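# Touch wand tip before four tape heads, then return wand

## Task

Position the very end of the wand's red tip directly at the robot-facing front surface of every one of the four tape heads on the deck, pausing there briefly at each, without the wand ever making contact with any head; afterwards put the wand down on its rest again.

## Robot and tools

Robot: two arms, left_arm and right_arm, each with a five-finger hand (left hand on left_arm, right hand on right_arm, mirror images). Base positions in the scene frame: left_arm about (+0.044, +0.482, 0) m, right_arm about (+0.014, -0.363, 0) m, both nearly unrotated. Scene frame: origin at table height midway between the arms, +x out over the table, +z up, left_arm on the +y side (not tied to image left/right). A camera stand stands behind the arms.

Hand point: a point fixed to the palm, 0.15 m out from the wrist flange along the fingers and 0.05 m in front of the palm. Its +z runs along straight fingers, +y out of the palm, +x across the palm away from the thumb on the right hand (toward the thumb on the left hand). Straight fingers extend 0.06 to 0.07 m past the point. A wrist bracket on the little-finger side can collide with things, and with fingers level the wrist may hang below the point and hit the table first.

Frames: reported hand positions (m), quaternions (wxyz) and velocities are in each arm's own base frame. Offsets you send are along the current Hand target's own axes. Fixed cameras and the table use the scene frame.

The 28-number row (used by execute_actions and move), every number within [-1, 1]: left_arm dx, dy, dz, rx, ry, rz; then left hand thumb_turn, thumb_bend, index, middle, ring, little, force_limit, speed; then the same 14 for right_arm and its hand. Pose numbers are offsets, not poses: measured from that arm's Hand target at the start of the action or move, along its axes; 1.0 = 0.6 m for dx/dy/dz and 180 degrees for rx/ry/rz, which together form one rotation vector. All zeros re-requests the current Hand target. Hand numbers are absolute targets: -1 open/straight, +1 closed; thumb_turn +1 places the thumb opposite the fingers. force_limit maps -1..+1 to roughly 0..10 N at the fingertip (0..15 N for the two thumb motors); speed rises from near zero at -1 to full at +0.48 and above. Hand numbers never mean 'no change': to keep a hand as is, resend the last eight numbers actually sent to it (or, if none yet, its hand_measured six plus hand_force_limit and hand_speed). For a soft grip close with speed -0.94 or below. Thumb and fingers can enclose roughly 0.035 to 0.065 m, a handle down to about 0.025 m.

Tools:
- execute_actions(actions, cameras): actions is a list of actions; each action is up to 15 rows at 1/30 s each, the last row held for any remaining steps. Each row within an action counts from the action's start pose, not the prior row. Images are returned only if actions is empty or cameras requests them.
- move(target, speed, blend, stop_force, zero, blocking, cameras): target is one 28-number row or up to 15 rows, all offsets from the same starting Hand targets. speed in m/s, 0.002 to 3.6, default 0.25 (turns up to twice that in rad/s), one value or one per target. blend in m rounds corners in a list; 0 stops at each. stop_force in N, 3 to 120, ends an arm's path when its wrist sensor feels that push; unreliable if the hand rotates, and light loose objects may move unfelt. zero (default true) re-zeroes before the move. blocking=false returns after about 0.5 s but cannot combine with stop_force. Paths are straight, do not avoid obstacles, and last 0.5 to 10 s. The result adds a 'move:' line: done, off_target, moving, held, fault, plus limits such as paced or held.
- wait(seconds 0 to 10, cameras): let the scene run holding commands.
- stop(cameras): brakes a running move.
- zoom_image(camera, region [x0, y0, x1, y1] in pixels, at most 504 by 504): closer look at a recent image.
- show_instructions(): shows the reference pages.
- zero_wrist_force(arm): zero that arm's wrist sensor.
- finished_scene(scene): ends the current scene, given its number; irreversible.

Cameras: cam_head_left, cam_head_right, cam_high, cam_left_wrist, cam_right_wrist, all 672x504 (the wrist ones fisheye).

Results: hand pose and velocities, Hand target (last commanded pose after clipping; next offsets count from it), joint positions and torques, Wrist force/torque along end-effector axes plus the peak since last shown, and hand_measured, hand_stopped_by (moving, target, force, stalled, fault), hand_load_n (positive means the finger is pushed open; a drop toward 0 signals a lost grip). The hand often rests short of Hand target; send the remainder as an offset. Orientation commands are clipped to 32 degrees from the measured one per step. Printed positions may be off by a few centimetres.

Cautions: arms are stiff; a target even slightly beyond a firm contact can trigger a fault stop (joint torque limits 141 N m for shoulders and elbow, 26.3 N m for wrist joints; about 150 N net external force), halting the arm 10 s. Avoid arm-to-arm contact and passing close to an arm's own base. Do not let the wand touch a head, drop it, swing it fast, or let anything leave the table. Stretched arms and held loads heat motors; at 85 °C the arm brakes for 30 to 60 s. Something may occasionally nudge a loose object.

Each tool is called after "Emit:" as name([rows], argument=value, ...), one row to a line, values as JSON.

Reference images:

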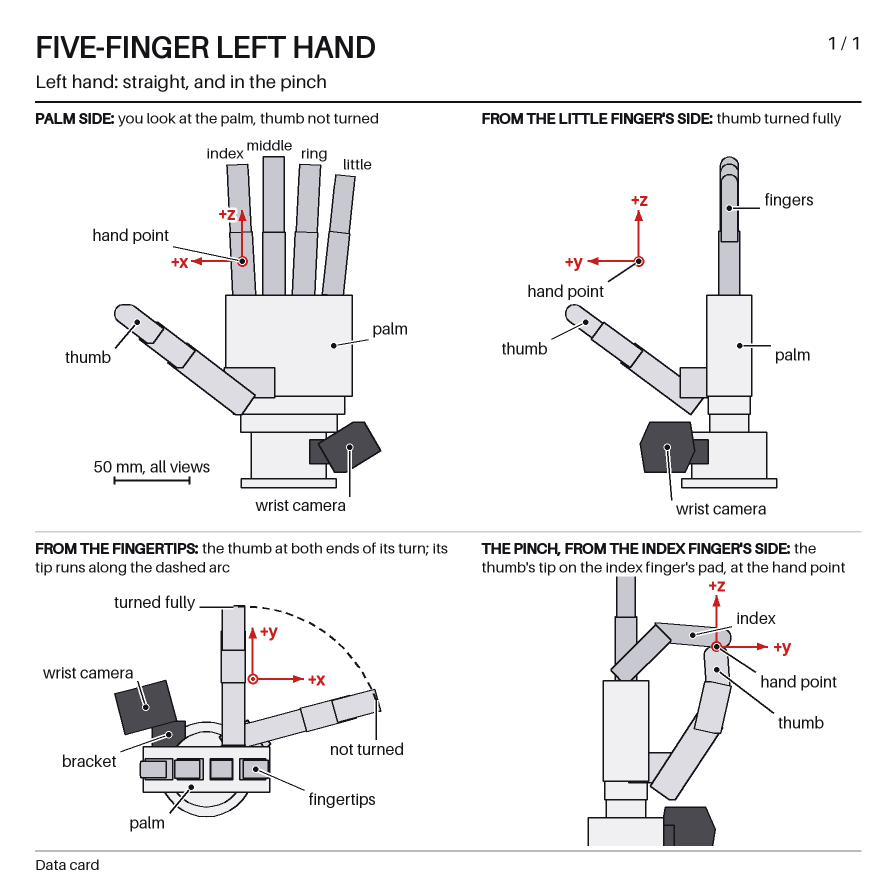

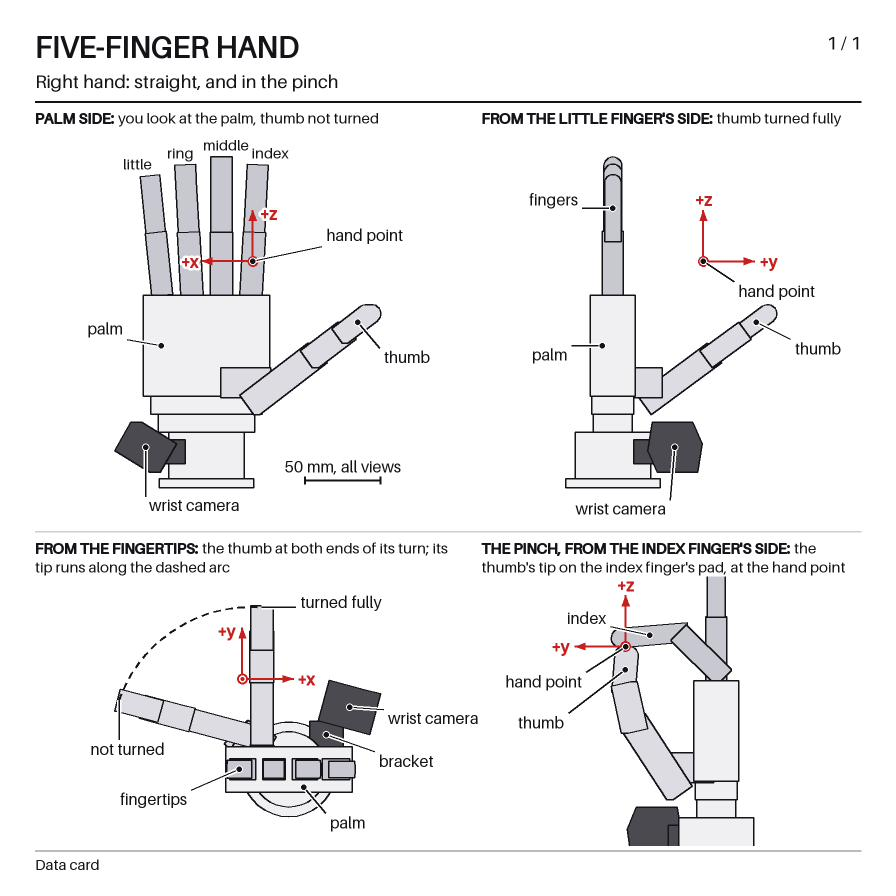

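## Session

Emit:
execute_actions(actions=[])

Scene clock: 0.00 s.
left_arm: end_effector_position=(+0.3509, -0.1976, +0.3225) hand_measured=(-1.000, -1.000, -1.000, -1.000, -1.000, -1.000) hand_load_n=(+0.0, +0.0, +0.0, +0.0, +0.0, +0.0) hand_stopped_by=(target, target, target, target, target, target) hand_force_limit=0.00 hand_speed=-0.80 end_effector_quat_wxyz=(+0.176, +0.942, +0.057, +0.280) | right_arm: end_effector_position=(+0.4050, -0.4747, +0.1121) hand_measured=(-1.000, -1.000, -1.000, -1.000, -1.000, -1.000) hand_load_n=(+0.0, +0.0, +0.0, +0.0, +0.0, +0.5) hand_stopped_by=(target, target, target, target, target, target) hand_force_limit=0.00 hand_speed=-0.80 end_effector_quat_wxyz=(+0.214, -0.370, +0.842, -0.328)
Joint positions: left_arm=[3.495 -1.205 -2.019 2.138 -1.081 1.68] | right_arm=[-1.289 -1.075 1.467 0.51 1.081 -3.516]
Joint velocities: within noise
Joint torques (N m): no reading
Wrist force (N): no reading
Wrist torque (N m): no reading
Wrist force, peak (N): no reading
Hand target: left_arm +0.3509, -0.1976, +0.3225; +0.176, +0.942, +0.057, +0.280 | right_arm +0.4050, -0.4747, +0.1121; +0.214, -0.370, +0.842, -0.328

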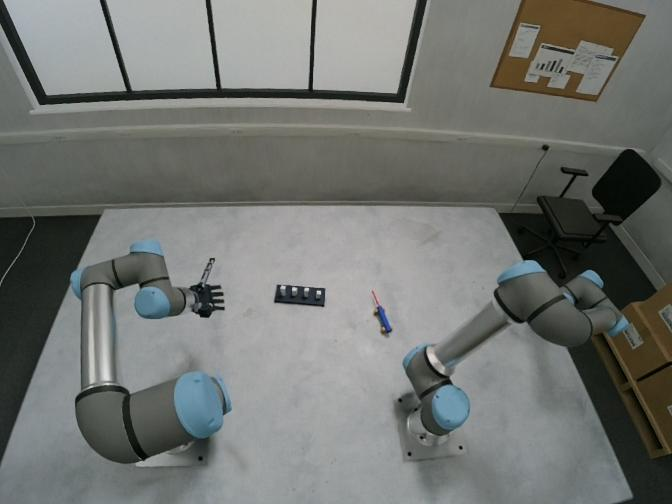

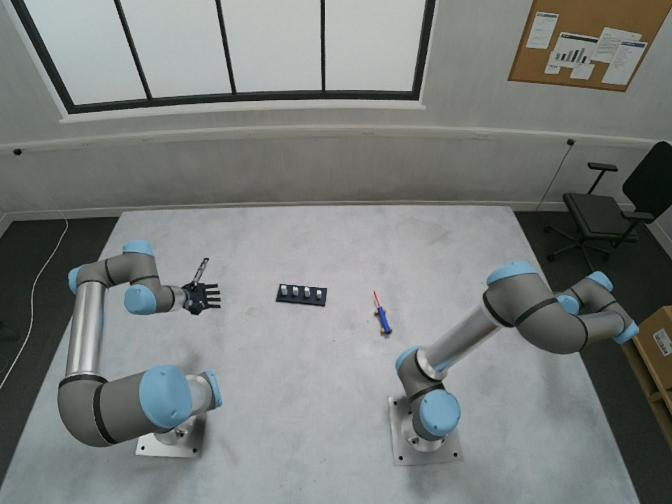

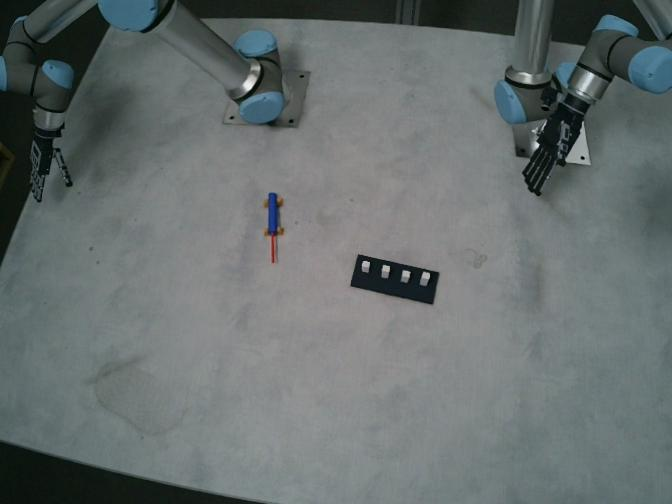

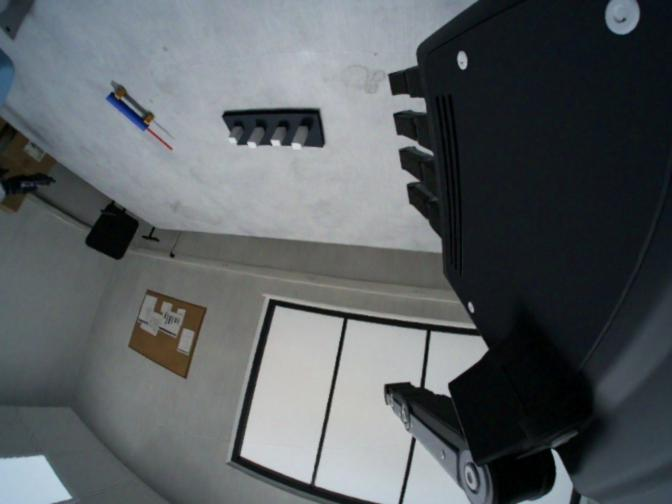

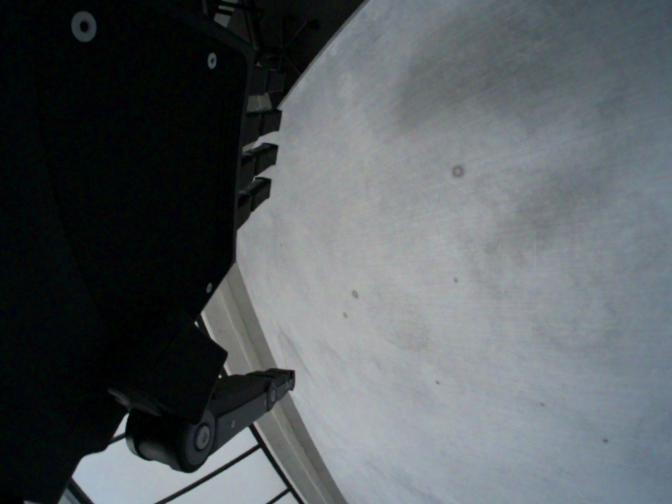

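Emit:
zoom_image(camera="cam_high", region=[230, 170, 460, 320])

Emit:
zoom_image(camera="cam_head_left", region=[250, 260, 430, 360])

Emit:
zoom_image(camera="cam_head_right", region=[250, 260, 430, 360])

Emit:
zoom_image(camera="cam_left_wrist", region=[80, 60, 350, 210])

Scaled by 2.191 from the camera's 672x504 image, which has a finer 960x720 frame.

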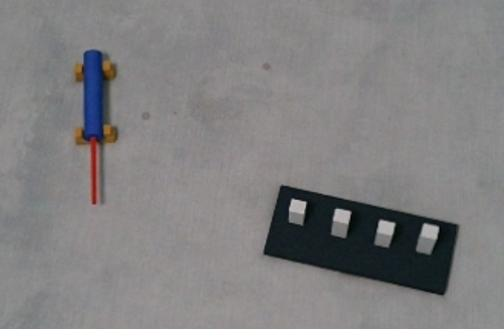

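Scaled by 2.800 from the camera's 672x504 image, which has a finer 960x720 frame.

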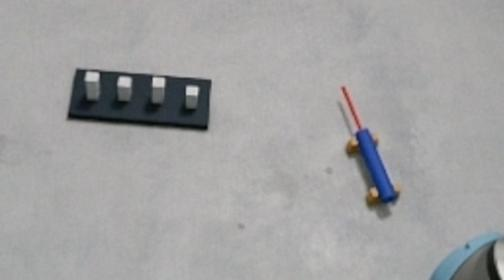

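Scaled by 2.800 from the camera's 672x504 image, which has a finer 960x720 frame.

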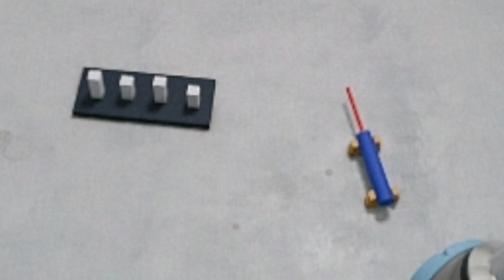

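Scaled by 1.867 from the camera's 672x504 image, which has a finer 960x720 frame.

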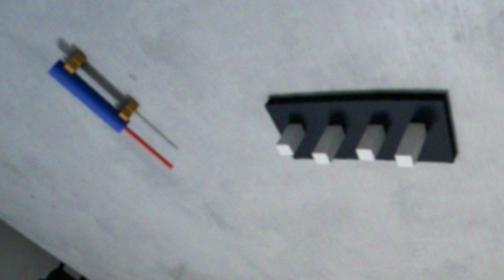

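Emit:
move(target=[0.0663,-0.0087,0.2948,0,0,0,-1,-1,-1,-1,-1,-1,0,-0.8,-0.7445,0.2813,-0.6133,-0.2206,0.144,0.2489,1,-1,-1,-1,-1,-1,0,0], speed=0.4, cameras=["all"])

Scene clock: 31.73 s.
left_arm: end_effector_position=(+0.4810, -0.2374, +0.2026) hand_measured=(-1.000, -1.000, -1.000, -1.000, -1.000, -1.000) hand_load_n=(+0.0, +0.0, +0.0, +0.0, +0.0, -0.5) hand_stopped_by=(target, target, target, target, target, target) hand_force_limit=0.00 hand_speed=-0.80 end_effector_quat_wxyz=(+0.176, +0.942, +0.057, +0.280) | right_arm: end_effector_position=(+0.3842, +0.0980, +0.2992) hand_measured=(+1.000, -1.000, -1.000, -1.000, -1.000, -1.000) hand_load_n=(+0.0, +0.0, +0.0, +0.0, +0.0, +0.0) hand_stopped_by=(target, target, target, target, target, target) hand_force_limit=0.00 hand_speed=0.00 end_effector_quat_wxyz=(+0.000, +0.000, +1.000, +0.000)
Joint positions: left_arm=[3.207 -1.662 -1.927 2.611 -1.23 1.41] | right_arm=[-0.277 -1.48 1.572 1.478 1.571 -1.849]
Joint torques (N m): left_arm=[-5.61 8.51 24.78 1.01 -1.69 -1.79] | right_arm=[11.34 -8.57 -27.24 5.63 1.35 1.71]
Wrist force (N): left_arm=[0.2 0.1 0.3] | right_arm=[0.2 0.1 -1.1]
Wrist torque (N m): left_arm=[0.00 -0.02 0.10] | right_arm=[0.12 0.08 0.27]
Wrist force, peak (N): left_arm=[0.5 0.0 0.8] | right_arm=[0.1 1.8 -1.5]
Hand target: left_arm +0.4811, -0.2374, +0.2026; +0.176, +0.942, +0.057, +0.280 | right_arm +0.3842, +0.0980, +0.2992; +0.000, +0.000, +1.000, +0.000
Off the commanded pose: left_arm 0.000 m, 0 deg | right_arm 0.000 m, 0 deg.
move: done

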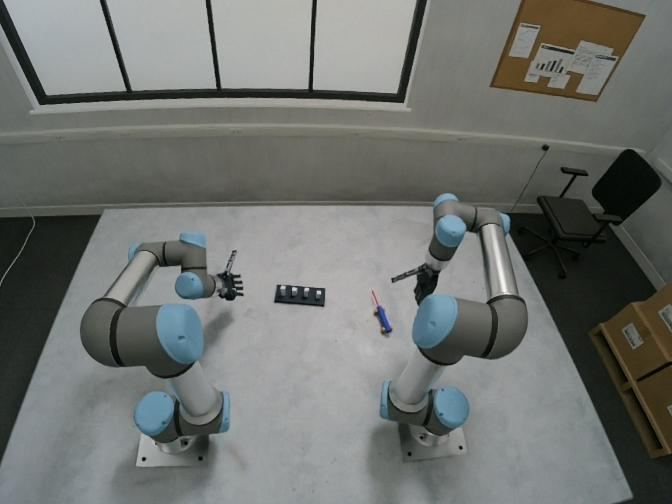

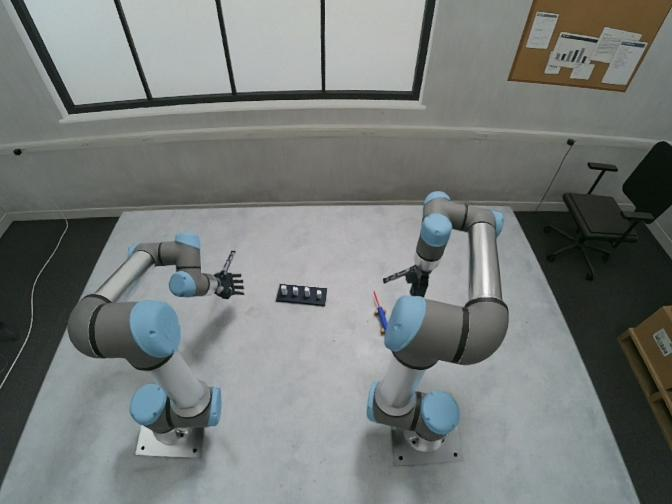

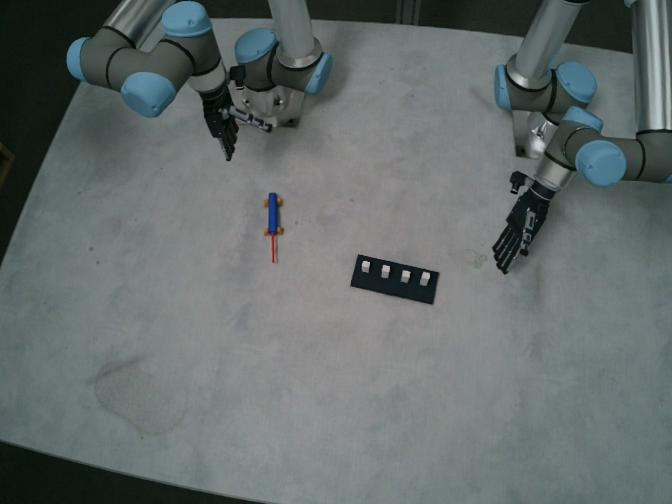

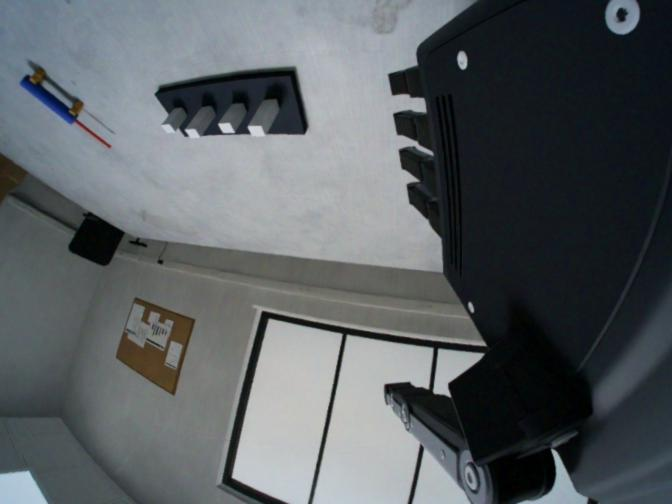

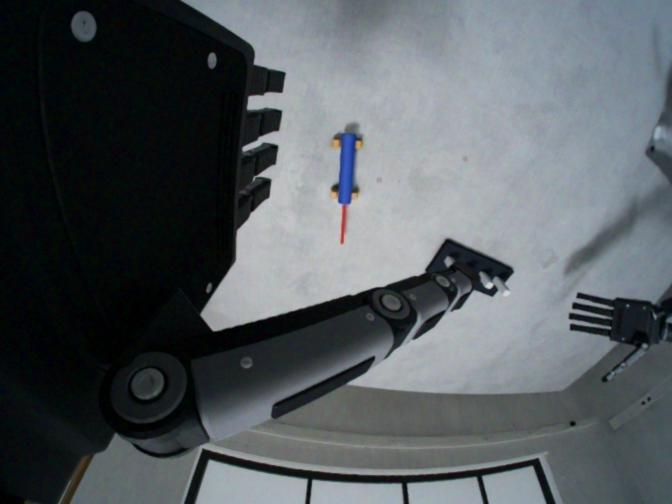

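Emit:
zoom_image(camera="cam_left_wrist", region=[0, 40, 330, 180])

Emit:
zoom_image(camera="cam_right_wrist", region=[310, 100, 540, 310])

Scaled by 1.527 from the camera's 672x504 image, which has a finer 960x720 frame.

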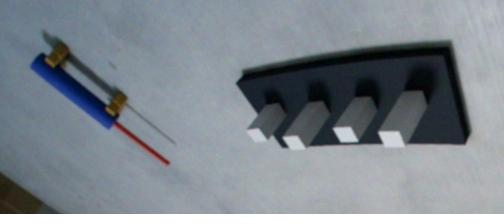

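Scaled by 2.191 from the camera's 672x504 image, which has a finer 960x720 frame.

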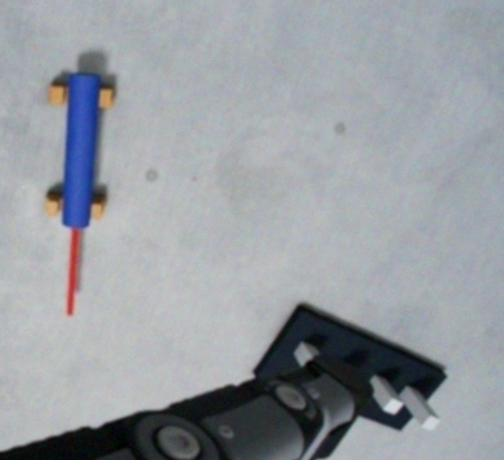

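Emit:
move(target=[0.0048,0.1248,0.0028,-0.0537,-0.2353,0.5162,-1,-1,-1,-1,-1,-1,0,-0.8,0,0,0.1667,0,0,0,1,-1,-1,-1,-1,-1,0,0], speed=0.4, cameras=["cam_left_wrist","cam_right_wrist","cam_high"])

Emit:
zoom_image(camera="cam_left_wrist", region=[100, 100, 400, 400])

Emit:
zoom_image(camera="cam_right_wrist", region=[270, 40, 470, 240])

Scene clock: 54.10 s.
left_arm: end_effector_position=(+0.4850, -0.3071, +0.2299) hand_measured=(-1.000, -1.000, -1.000, -1.000, -1.000, -1.000) hand_load_n=(+0.0, -0.5, +0.0, +0.0, +0.0, +0.0) hand_stopped_by=(target, target, target, target, target, target) hand_force_limit=0.00 hand_speed=-0.80 end_effector_quat_wxyz=(-0.001, +0.707, -0.707, +0.000) | right_arm: end_effector_position=(+0.3842, +0.0979, +0.1992) hand_measured=(+1.000, -1.000, -1.000, -1.000, -1.000, -1.000) hand_load_n=(+0.0, +0.0, +0.0, +0.0, +0.0, +0.0) hand_stopped_by=(target, target, target, target, target, target) hand_force_limit=0.00 hand_speed=0.00 end_effector_quat_wxyz=(+0.000, +0.000, +1.000, +0.000)
Joint positions: left_arm=[2.892 -2.369 -0.718 1.518 -1.572 2.893] | right_arm=[-0.277 -1.428 1.776 1.223 1.572 -1.849]
Joint torques (N m): left_arm=[-5.87 38.89 26.62 -4.35 -2.15 1.59] | right_arm=[-9.17 -9.57 -8.14 0.11 -1.02 -0.86]
Wrist force (N): left_arm=[1.1 0.6 0.3] | right_arm=[0.3 0.4 -0.8]
Wrist torque (N m): left_arm=[0.03 -0.05 0.01] | right_arm=[0.18 0.09 0.30]
Wrist force, peak (N): left_arm=[1.4 0.5 0.5] | right_arm=[0.4 0.2 -1.4]
Hand target: left_arm +0.4850, -0.3071, +0.2299; -0.001, +0.707, -0.708, +0.000 | right_arm +0.3842, +0.0979, +0.1992; +0.000, +0.000, +1.000, +0.000
Off the commanded pose: left_arm 0.000 m, 0 deg | right_arm 0.000 m, 0 deg.
move: done
Images, in order (width x height): cam_high 672x504, cam_left_wrist 672x504, cam_right_wrist 672x504.

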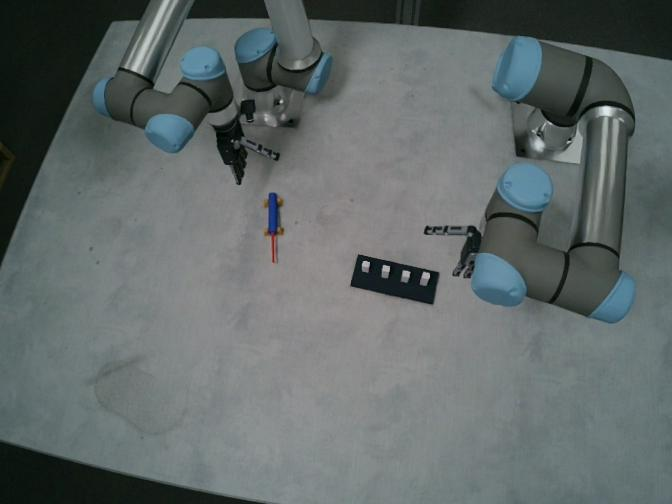

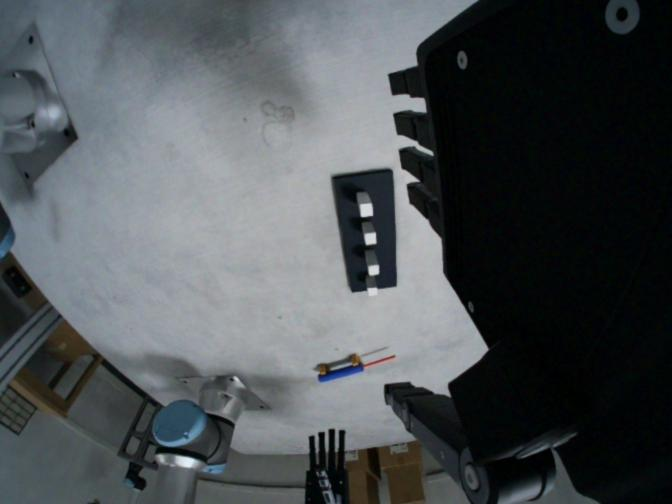

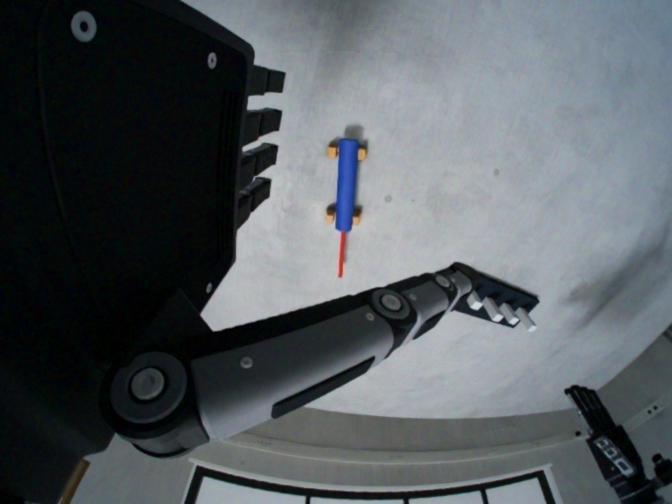

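Scaled by 1.680 from the camera's 672x504 image, which has a finer 960x720 frame.

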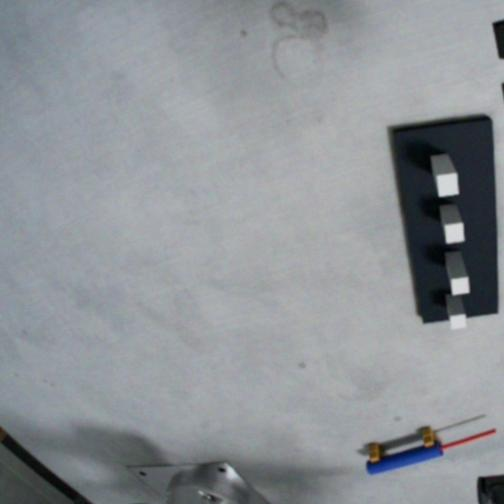

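Scaled by 2.520 from the camera's 672x504 image, which has a finer 960x720 frame.

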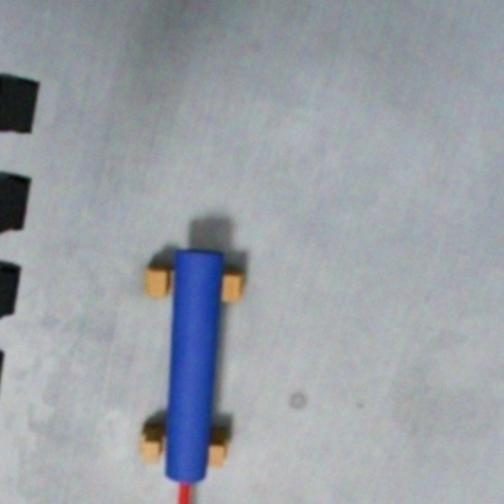

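Emit:
zoom_image(camera="cam_left_wrist", region=[300, 330, 420, 400])

Emit:
zoom_image(camera="cam_left_wrist", region=[320, 160, 420, 300])

Emit:
zoom_image(camera="cam_high", region=[250, 180, 300, 270])

Scaled by 4.200 from the camera's 672x504 image, which has a finer 960x720 frame.

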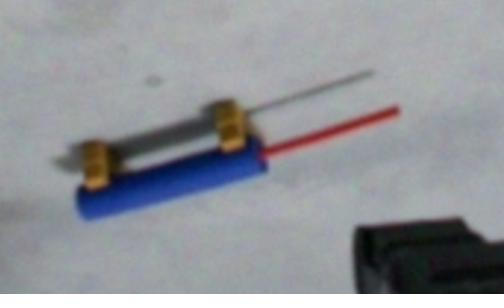

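Scaled by 3.600 from the camera's 672x504 image, which has a finer 960x720 frame.

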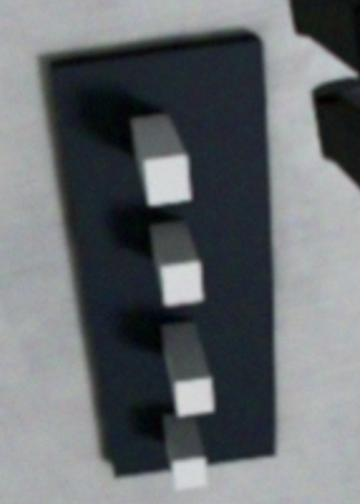

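Scaled by 5.600 from the camera's 672x504 image, which has a finer 960x720 frame.

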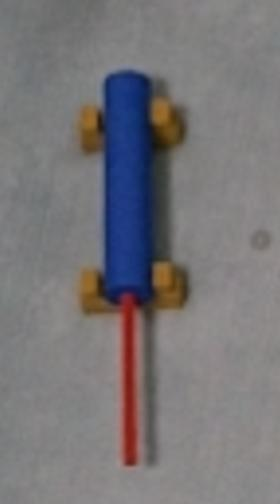

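Emit:
move(target=[0.1967,-0.1167,0.05,0,0,0,-1,-1,-1,-1,-1,-1,0,-0.8,0,0.1,0.05,0,0,0,1,-1,-1,-1,-1,-1,0,0], speed=0.3, cameras=["cam_left_wrist","cam_right_wrist"])

Emit:
zoom_image(camera="cam_left_wrist", region=[200, 280, 380, 400])

Emit:
zoom_image(camera="cam_left_wrist", region=[240, 80, 400, 280])

Emit:
zoom_image(camera="cam_right_wrist", region=[240, 90, 400, 330])

Scene clock: 104.37 s.
left_arm: end_effector_position=(+0.5535, -0.4243, +0.1993) hand_measured=(-1.000, -1.000, -1.000, -1.000, -1.000, -1.000) hand_load_n=(+0.0, -0.5, +0.0, +0.0, +0.0, +0.0) hand_stopped_by=(target, target, target, target, target, target) hand_force_limit=0.00 hand_speed=-0.80 end_effector_quat_wxyz=(-0.011, +0.722, -0.684, +0.105) | right_arm: end_effector_position=(+0.3842, +0.1579, +0.1692) hand_measured=(+1.000, -1.000, -1.000, -1.000, -1.000, -1.000) hand_load_n=(+0.0, +0.0, +0.0, +0.0, +0.0, +0.0) hand_stopped_by=(target, target, target, target, target, target) hand_force_limit=0.00 hand_speed=0.00 end_effector_quat_wxyz=(+0.000, +0.000, +1.000, +0.000)
Joint positions: left_arm=[2.78 -2.74 -0.035 1.407 -1.511 2.719] | right_arm=[-0.102 -1.374 1.794 1.151 1.572 -1.673]
Joint torques (N m): left_arm=[-5.62 50.59 22.55 0.45 2.4 -2.11] | right_arm=[11.21 -12.16 -24.93 -0.22 1.27 1.69]
Wrist force (N): left_arm=[1.0 1.1 0.7] | right_arm=[0.0 0.5 -1.0]
Wrist torque (N m): left_arm=[0.06 -0.07 0.20] | right_arm=[0.12 0.10 0.30]
Wrist force, peak (N): left_arm=[1.8 0.7 1.9] | right_arm=[0.4 1.2 -0.6]
Hand target: left_arm +0.5549, -0.4252, +0.1999; -0.001, +0.707, -0.708, +0.000 | right_arm +0.3842, +0.1579, +0.1692; +0.000, +0.000, +1.000, +0.000
Off the commanded pose: left_arm 0.002 m, 12 deg | right_arm 0.000 m, 0 deg.
elbow stopped short (left arm): the move would have taken joint 3 (elbow) straighter than the controller allows.
move: off_target (left_arm)
Images, in order (width x height): cam_left_wrist 672x504, cam_right_wrist 672x504.

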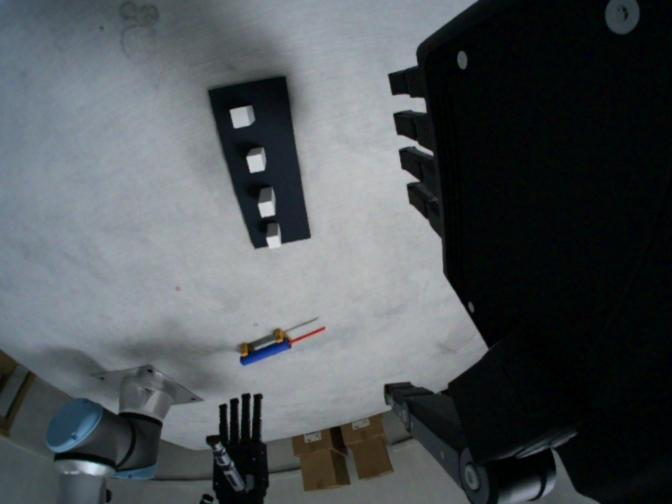

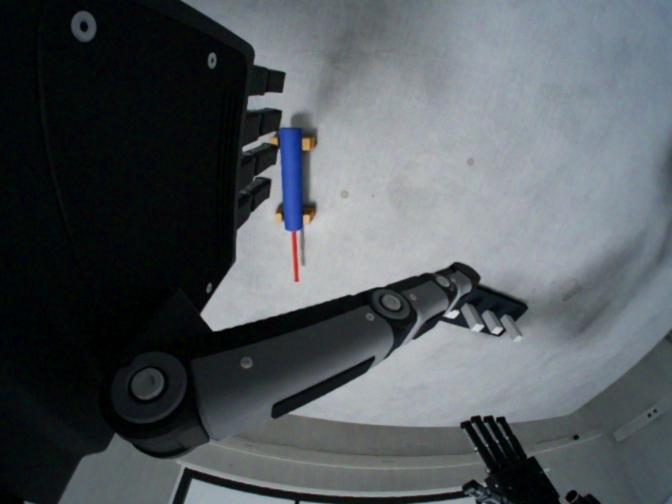

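Scaled by 2.800 from the camera's 672x504 image, which has a finer 960x720 frame.

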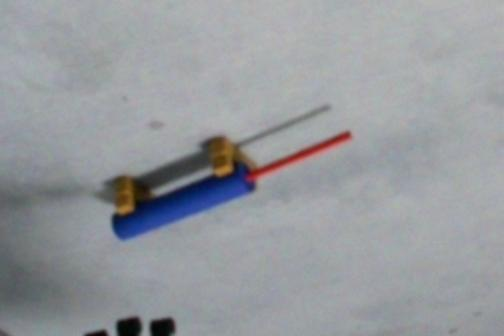

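Scaled by 2.520 from the camera's 672x504 image, which has a finer 960x720 frame.

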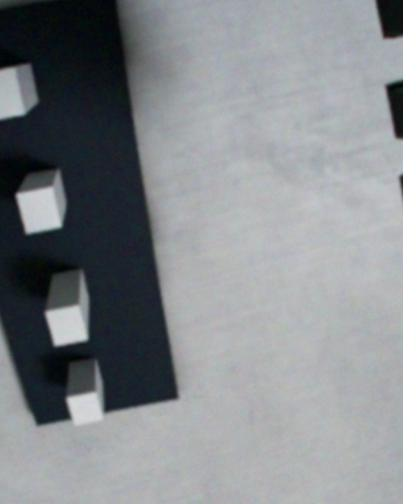

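Scaled by 2.100 from the camera's 672x504 image, which has a finer 960x720 frame.

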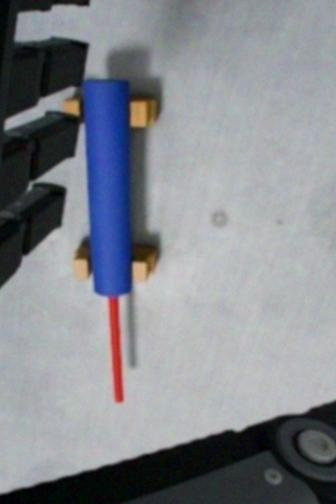

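Emit:
move(target=[-0.1967,0.1167,-0.05,0,0,0,-1,-1,-1,-1,-1,-1,0,-0.8,-0.0398,-0.079,0.0668,0.3042,-0.0352,-0.0676,1,-0.5,-0.3,-0.3,-1,-1,0,0], speed=0.3, cameras=["all"])

Emit:
zoom_image(camera="cam_right_wrist", region=[150, 90, 486, 342])

Scene clock: 133.40 s.
left_arm: end_effector_position=(+0.4851, -0.3071, +0.2299) hand_measured=(-1.000, -1.000, -1.000, -1.000, -1.000, -1.000) hand_load_n=(+0.0, +0.0, +0.0, +0.0, +0.0, +0.0) hand_stopped_by=(target, target, target, target, target, target) hand_force_limit=0.00 hand_speed=-0.80 end_effector_quat_wxyz=(-0.001, +0.707, -0.708, +0.000) | right_arm: end_effector_position=(+0.4081, +0.1105, +0.1292) hand_measured=(+1.000, -0.500, -0.300, -0.300, -1.000, -1.000) hand_load_n=(+0.0, +0.0, +0.0, +0.0, +0.0, +0.0) hand_stopped_by=(target, target, target, target, target, target) hand_force_limit=0.00 hand_speed=0.00 end_effector_quat_wxyz=(+0.053, -0.102, +0.881, -0.459)
Joint positions: left_arm=[2.892 -2.37 -0.718 1.517 -1.572 2.893] | right_arm=[0.359 -1.09 1.734 1.107 2.52 -1.35]
Joint torques (N m): left_arm=[8.52 69.18 10.64 -0.1 -2.21 1.56] | right_arm=[10.65 -21.7 -4.71 5.46 2.58 1.79]
Wrist force (N): left_arm=[0.8 0.5 0.3] | right_arm=[0.4 0.3 0.1]
Wrist torque (N m): left_arm=[0.02 -0.02 0.02] | right_arm=[0.03 -0.11 0.05]
Wrist force, peak (N): left_arm=[1.2 1.2 0.6] | right_arm=[0.1 0.8 -1.0]
Hand target: left_arm +0.4850, -0.3071, +0.2299; -0.001, +0.707, -0.708, +0.000 | right_arm +0.4081, +0.1105, +0.1291; +0.053, -0.102, +0.881, -0.459
Off the commanded pose: left_arm 0.000 m, 0 deg | right_arm 0.000 m, 0 deg.
move: done

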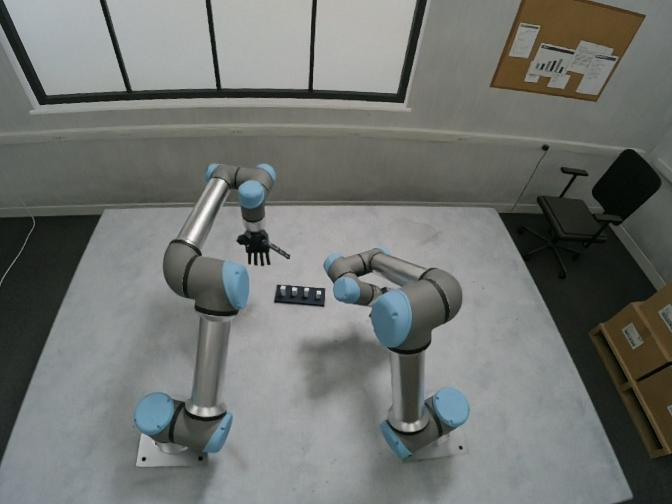

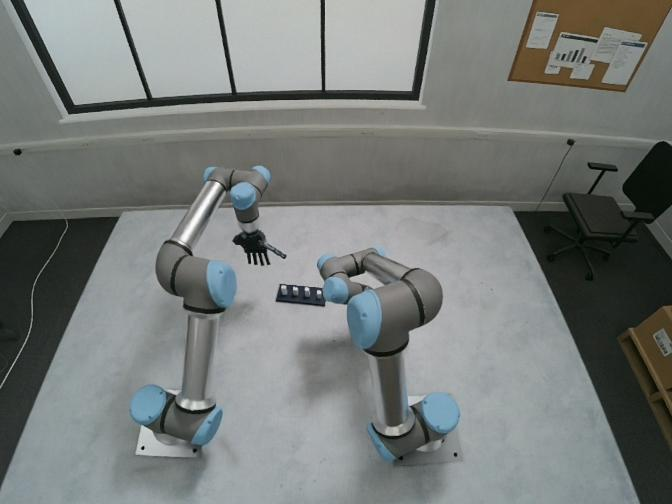

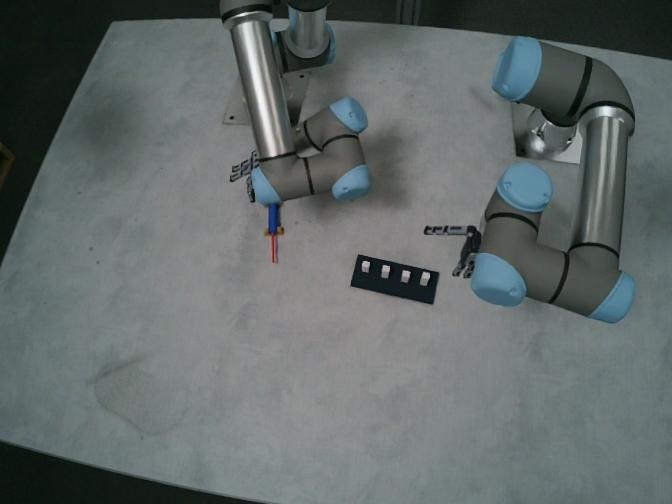

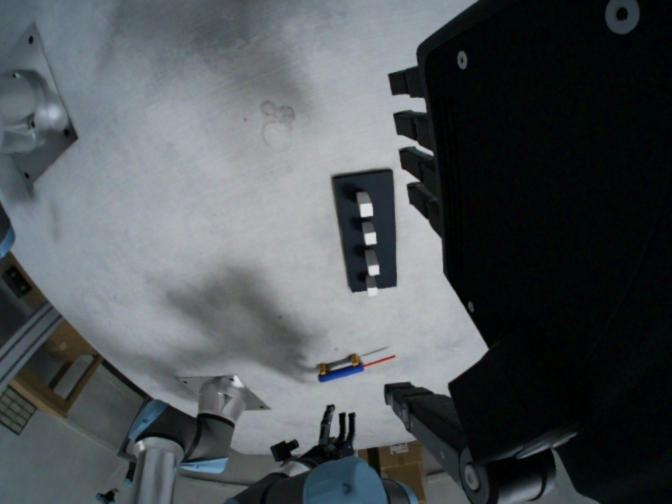

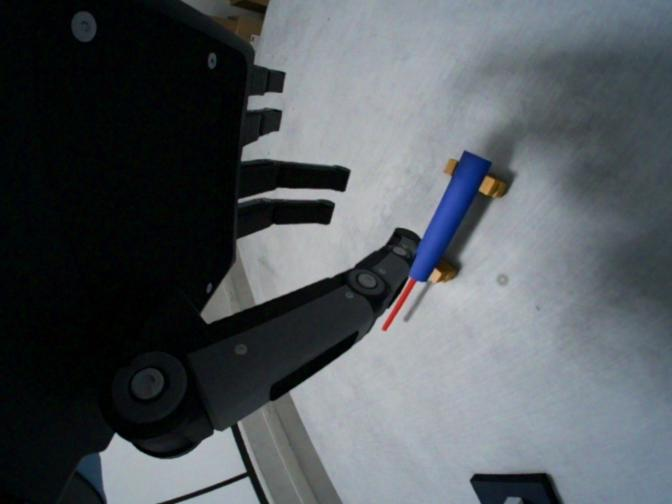

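Scaled by 1.500 from the camera's 672x504 image, which has a finer 960x720 frame.

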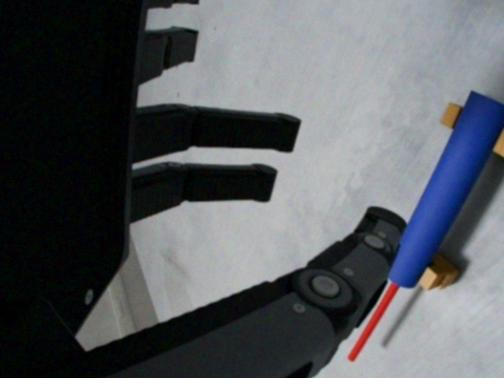

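Emit:
move(target=[0,0,0,0,0,0,-1,-1,-1,-1,-1,-1,0,-0.8,0.0067,0.0956,0.067,0,0,0,1,-0.6,-0.3,-0.3,-1,-1,0,0], speed=0.2, cameras=["cam_right_wrist","cam_left_wrist"])

Emit:
zoom_image(camera="cam_right_wrist", region=[230, 100, 530, 325])

Emit:
zoom_image(camera="cam_left_wrist", region=[250, 320, 400, 470])

Scene clock: 139.37 s.
left_arm: end_effector_position=(+0.4850, -0.3071, +0.2299) hand_measured=(-1.000, -1.000, -1.000, -1.000, -1.000, -1.000) hand_load_n=(+0.0, -0.5, +0.0, +0.0, +0.0, +0.0) hand_stopped_by=(target, target, target, target, target, target) hand_force_limit=0.00 hand_speed=-0.80 end_effector_quat_wxyz=(-0.001, +0.707, -0.708, +0.000) | right_arm: end_effector_position=(+0.4042, +0.1095, +0.0592) hand_measured=(+1.000, -0.600, -0.300, -0.300, -1.000, -1.000) hand_load_n=(+0.0, +0.0, +0.0, +0.0, +0.0, +0.0) hand_stopped_by=(target, target, target, target, target, target) hand_force_limit=0.00 hand_speed=0.00 end_effector_quat_wxyz=(+0.053, -0.102, +0.881, -0.459)
Joint positions: left_arm=[2.892 -2.37 -0.718 1.517 -1.572 2.893] | right_arm=[0.36 -0.986 1.792 0.947 2.52 -1.348]
Joint torques (N m): left_arm=[7.46 69.72 12.38 -0.23 -2.06 1.52] | right_arm=[-9.45 -22.53 -2.01 0.38 2.51 -1.41]
Wrist force (N): left_arm=[0.9 0.6 0.4] | right_arm=[0.3 0.3 -0.3]
Wrist torque (N m): left_arm=[0.01 -0.04 0.01] | right_arm=[0.07 -0.08 0.19]
Wrist force, peak (N): left_arm=[1.1 1.1 0.4] | right_arm=[0.7 0.8 0.2]
Hand target: left_arm +0.4850, -0.3071, +0.2299; -0.001, +0.707, -0.708, +0.000 | right_arm +0.4042, +0.1095, +0.0591; +0.053, -0.102, +0.881, -0.459
Off the commanded pose: left_arm 0.000 m, 0 deg | right_arm 0.000 m, 0 deg.
move: done
Images, in order (width x height): cam_left_wrist 672x504, cam_right_wrist 672x504.

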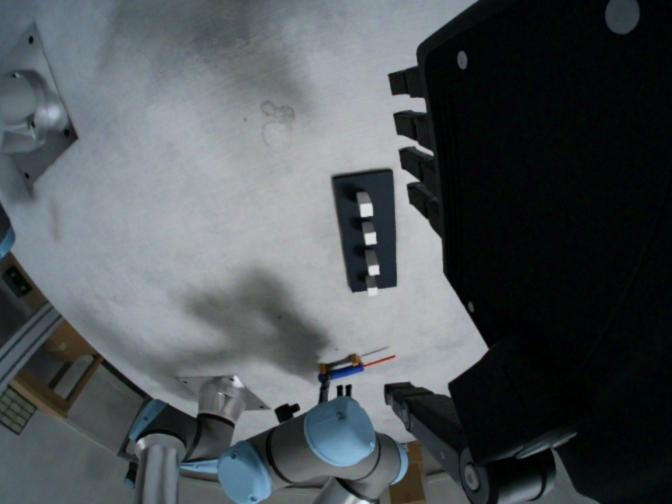

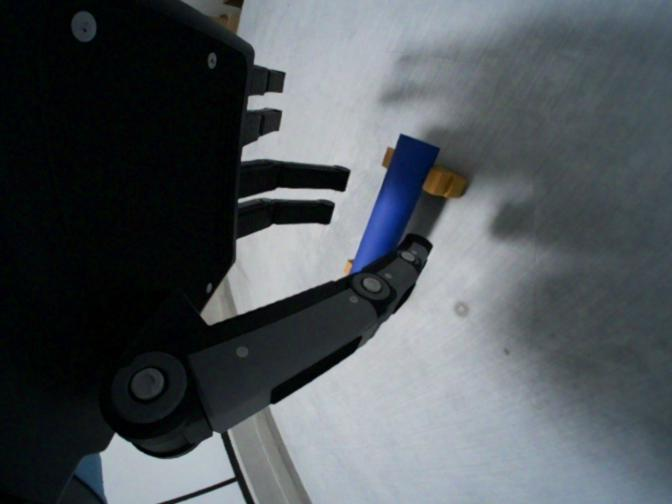

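Scaled by 1.680 from the camera's 672x504 image, which has a finer 960x720 frame.

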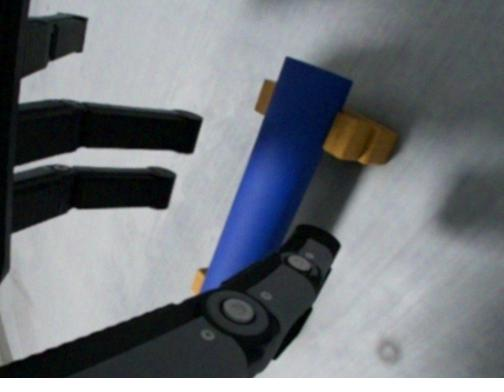

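Scaled by 3.360 from the camera's 672x504 image, which has a finer 960x720 frame.

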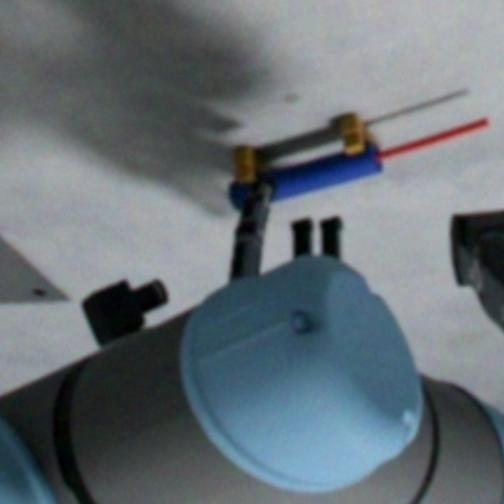

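Emit:
move([
  [0,0,0,0,0,0,-1,-1,-1,-1,-1,-1,0,-0.8,-0.0133,0,0,0,0,0,1,-0.6,-0.3,-0.3,-1,-1,0,0],
  [0,0,0,0,0,0,-1,-1,-1,-1,-1,-1,0,-0.8,-0.0133,0.041,0.0287,0,0,0,1,-0.6,-0.3,-0.3,-1,-1,0,0],
], speed=0.05, stop_force=6, cameras=["cam_right_wrist","cam_left_wrist"])

Emit:
zoom_image(camera="cam_right_wrist", region=[230, 100, 480, 290])

Emit:
zoom_image(camera="cam_left_wrist", region=[300, 330, 400, 405])

Scene clock: 148.87 s.
left_arm: end_effector_position=(+0.4850, -0.3071, +0.2299) hand_measured=(-1.000, -1.000, -1.000, -1.000, -1.000, -1.000) hand_load_n=(+0.0, +0.0, +0.0, -0.5, +0.0, +0.0) hand_stopped_by=(target, target, target, target, target, target) hand_force_limit=0.00 hand_speed=-0.80 end_effector_quat_wxyz=(-0.001, +0.707, -0.708, +0.000) | right_arm: end_effector_position=(+0.4120, +0.1113, +0.0291) hand_measured=(+1.000, -0.600, -0.300, -0.300, -1.000, -1.000) hand_load_n=(+0.0, +0.0, +0.0, +0.0, +0.0, +0.0) hand_stopped_by=(target, target, target, target, target, target) hand_force_limit=0.00 hand_speed=0.00 end_effector_quat_wxyz=(+0.053, -0.102, +0.881, -0.459)
Joint positions: left_arm=[2.892 -2.37 -0.718 1.517 -1.572 2.893] | right_arm=[0.357 -0.92 1.778 0.891 2.52 -1.352]
Joint torques (N m): left_arm=[7.02 69.96 11.81 -0.22 -1.3 1.47] | right_arm=[-9.43 -24.64 -1.06 0.11 2.52 -1.53]
Wrist force (N): left_arm=[0.9 0.7 0.3] | right_arm=[0.4 0.1 0.2]
Wrist torque (N m): left_arm=[0.04 -0.05 0.02] | right_arm=[-0.01 -0.12 0.18]
Wrist force, peak (N): left_arm=[1.1 1.2 0.3] | right_arm=[0.8 0.4 0.0]
Hand target: left_arm +0.4850, -0.3071, +0.2299; -0.001, +0.707, -0.708, +0.000 | right_arm +0.4120, +0.1113, +0.0291; +0.053, -0.102, +0.881, -0.459
Off the commanded pose: left_arm 0.000 m, 0 deg | right_arm 0.000 m, 0 deg.
move: done
Images, in order (width x height): cam_left_wrist 672x504, cam_right_wrist 672x504.

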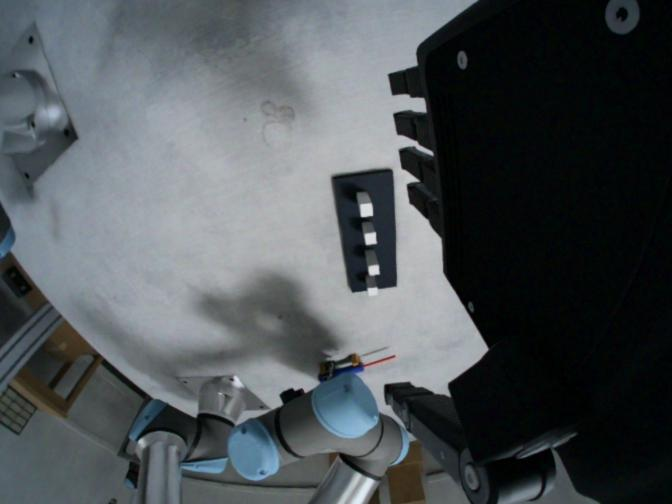

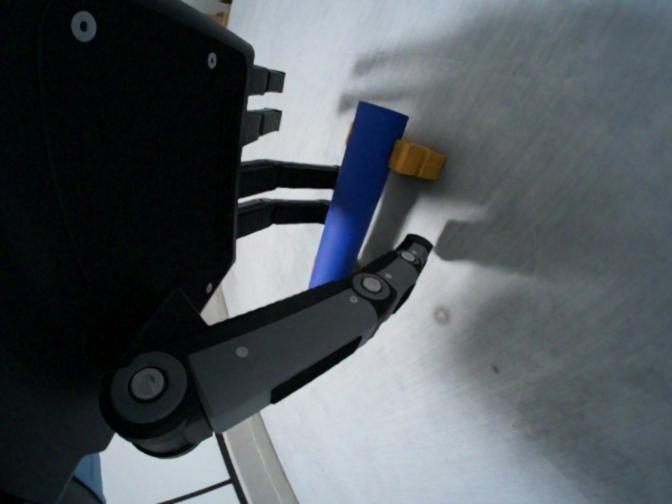

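Scaled by 2.016 from the camera's 672x504 image, which has a finer 960x720 frame.

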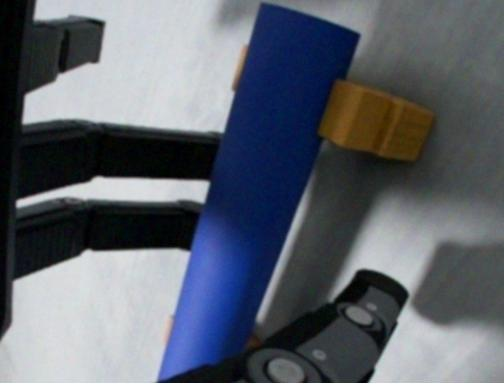

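Scaled by 5.040 from the camera's 672x504 image, which has a finer 960x720 frame.

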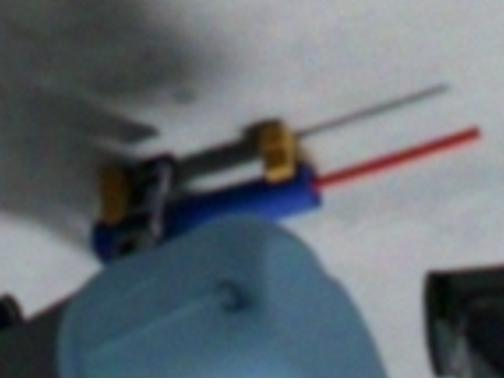

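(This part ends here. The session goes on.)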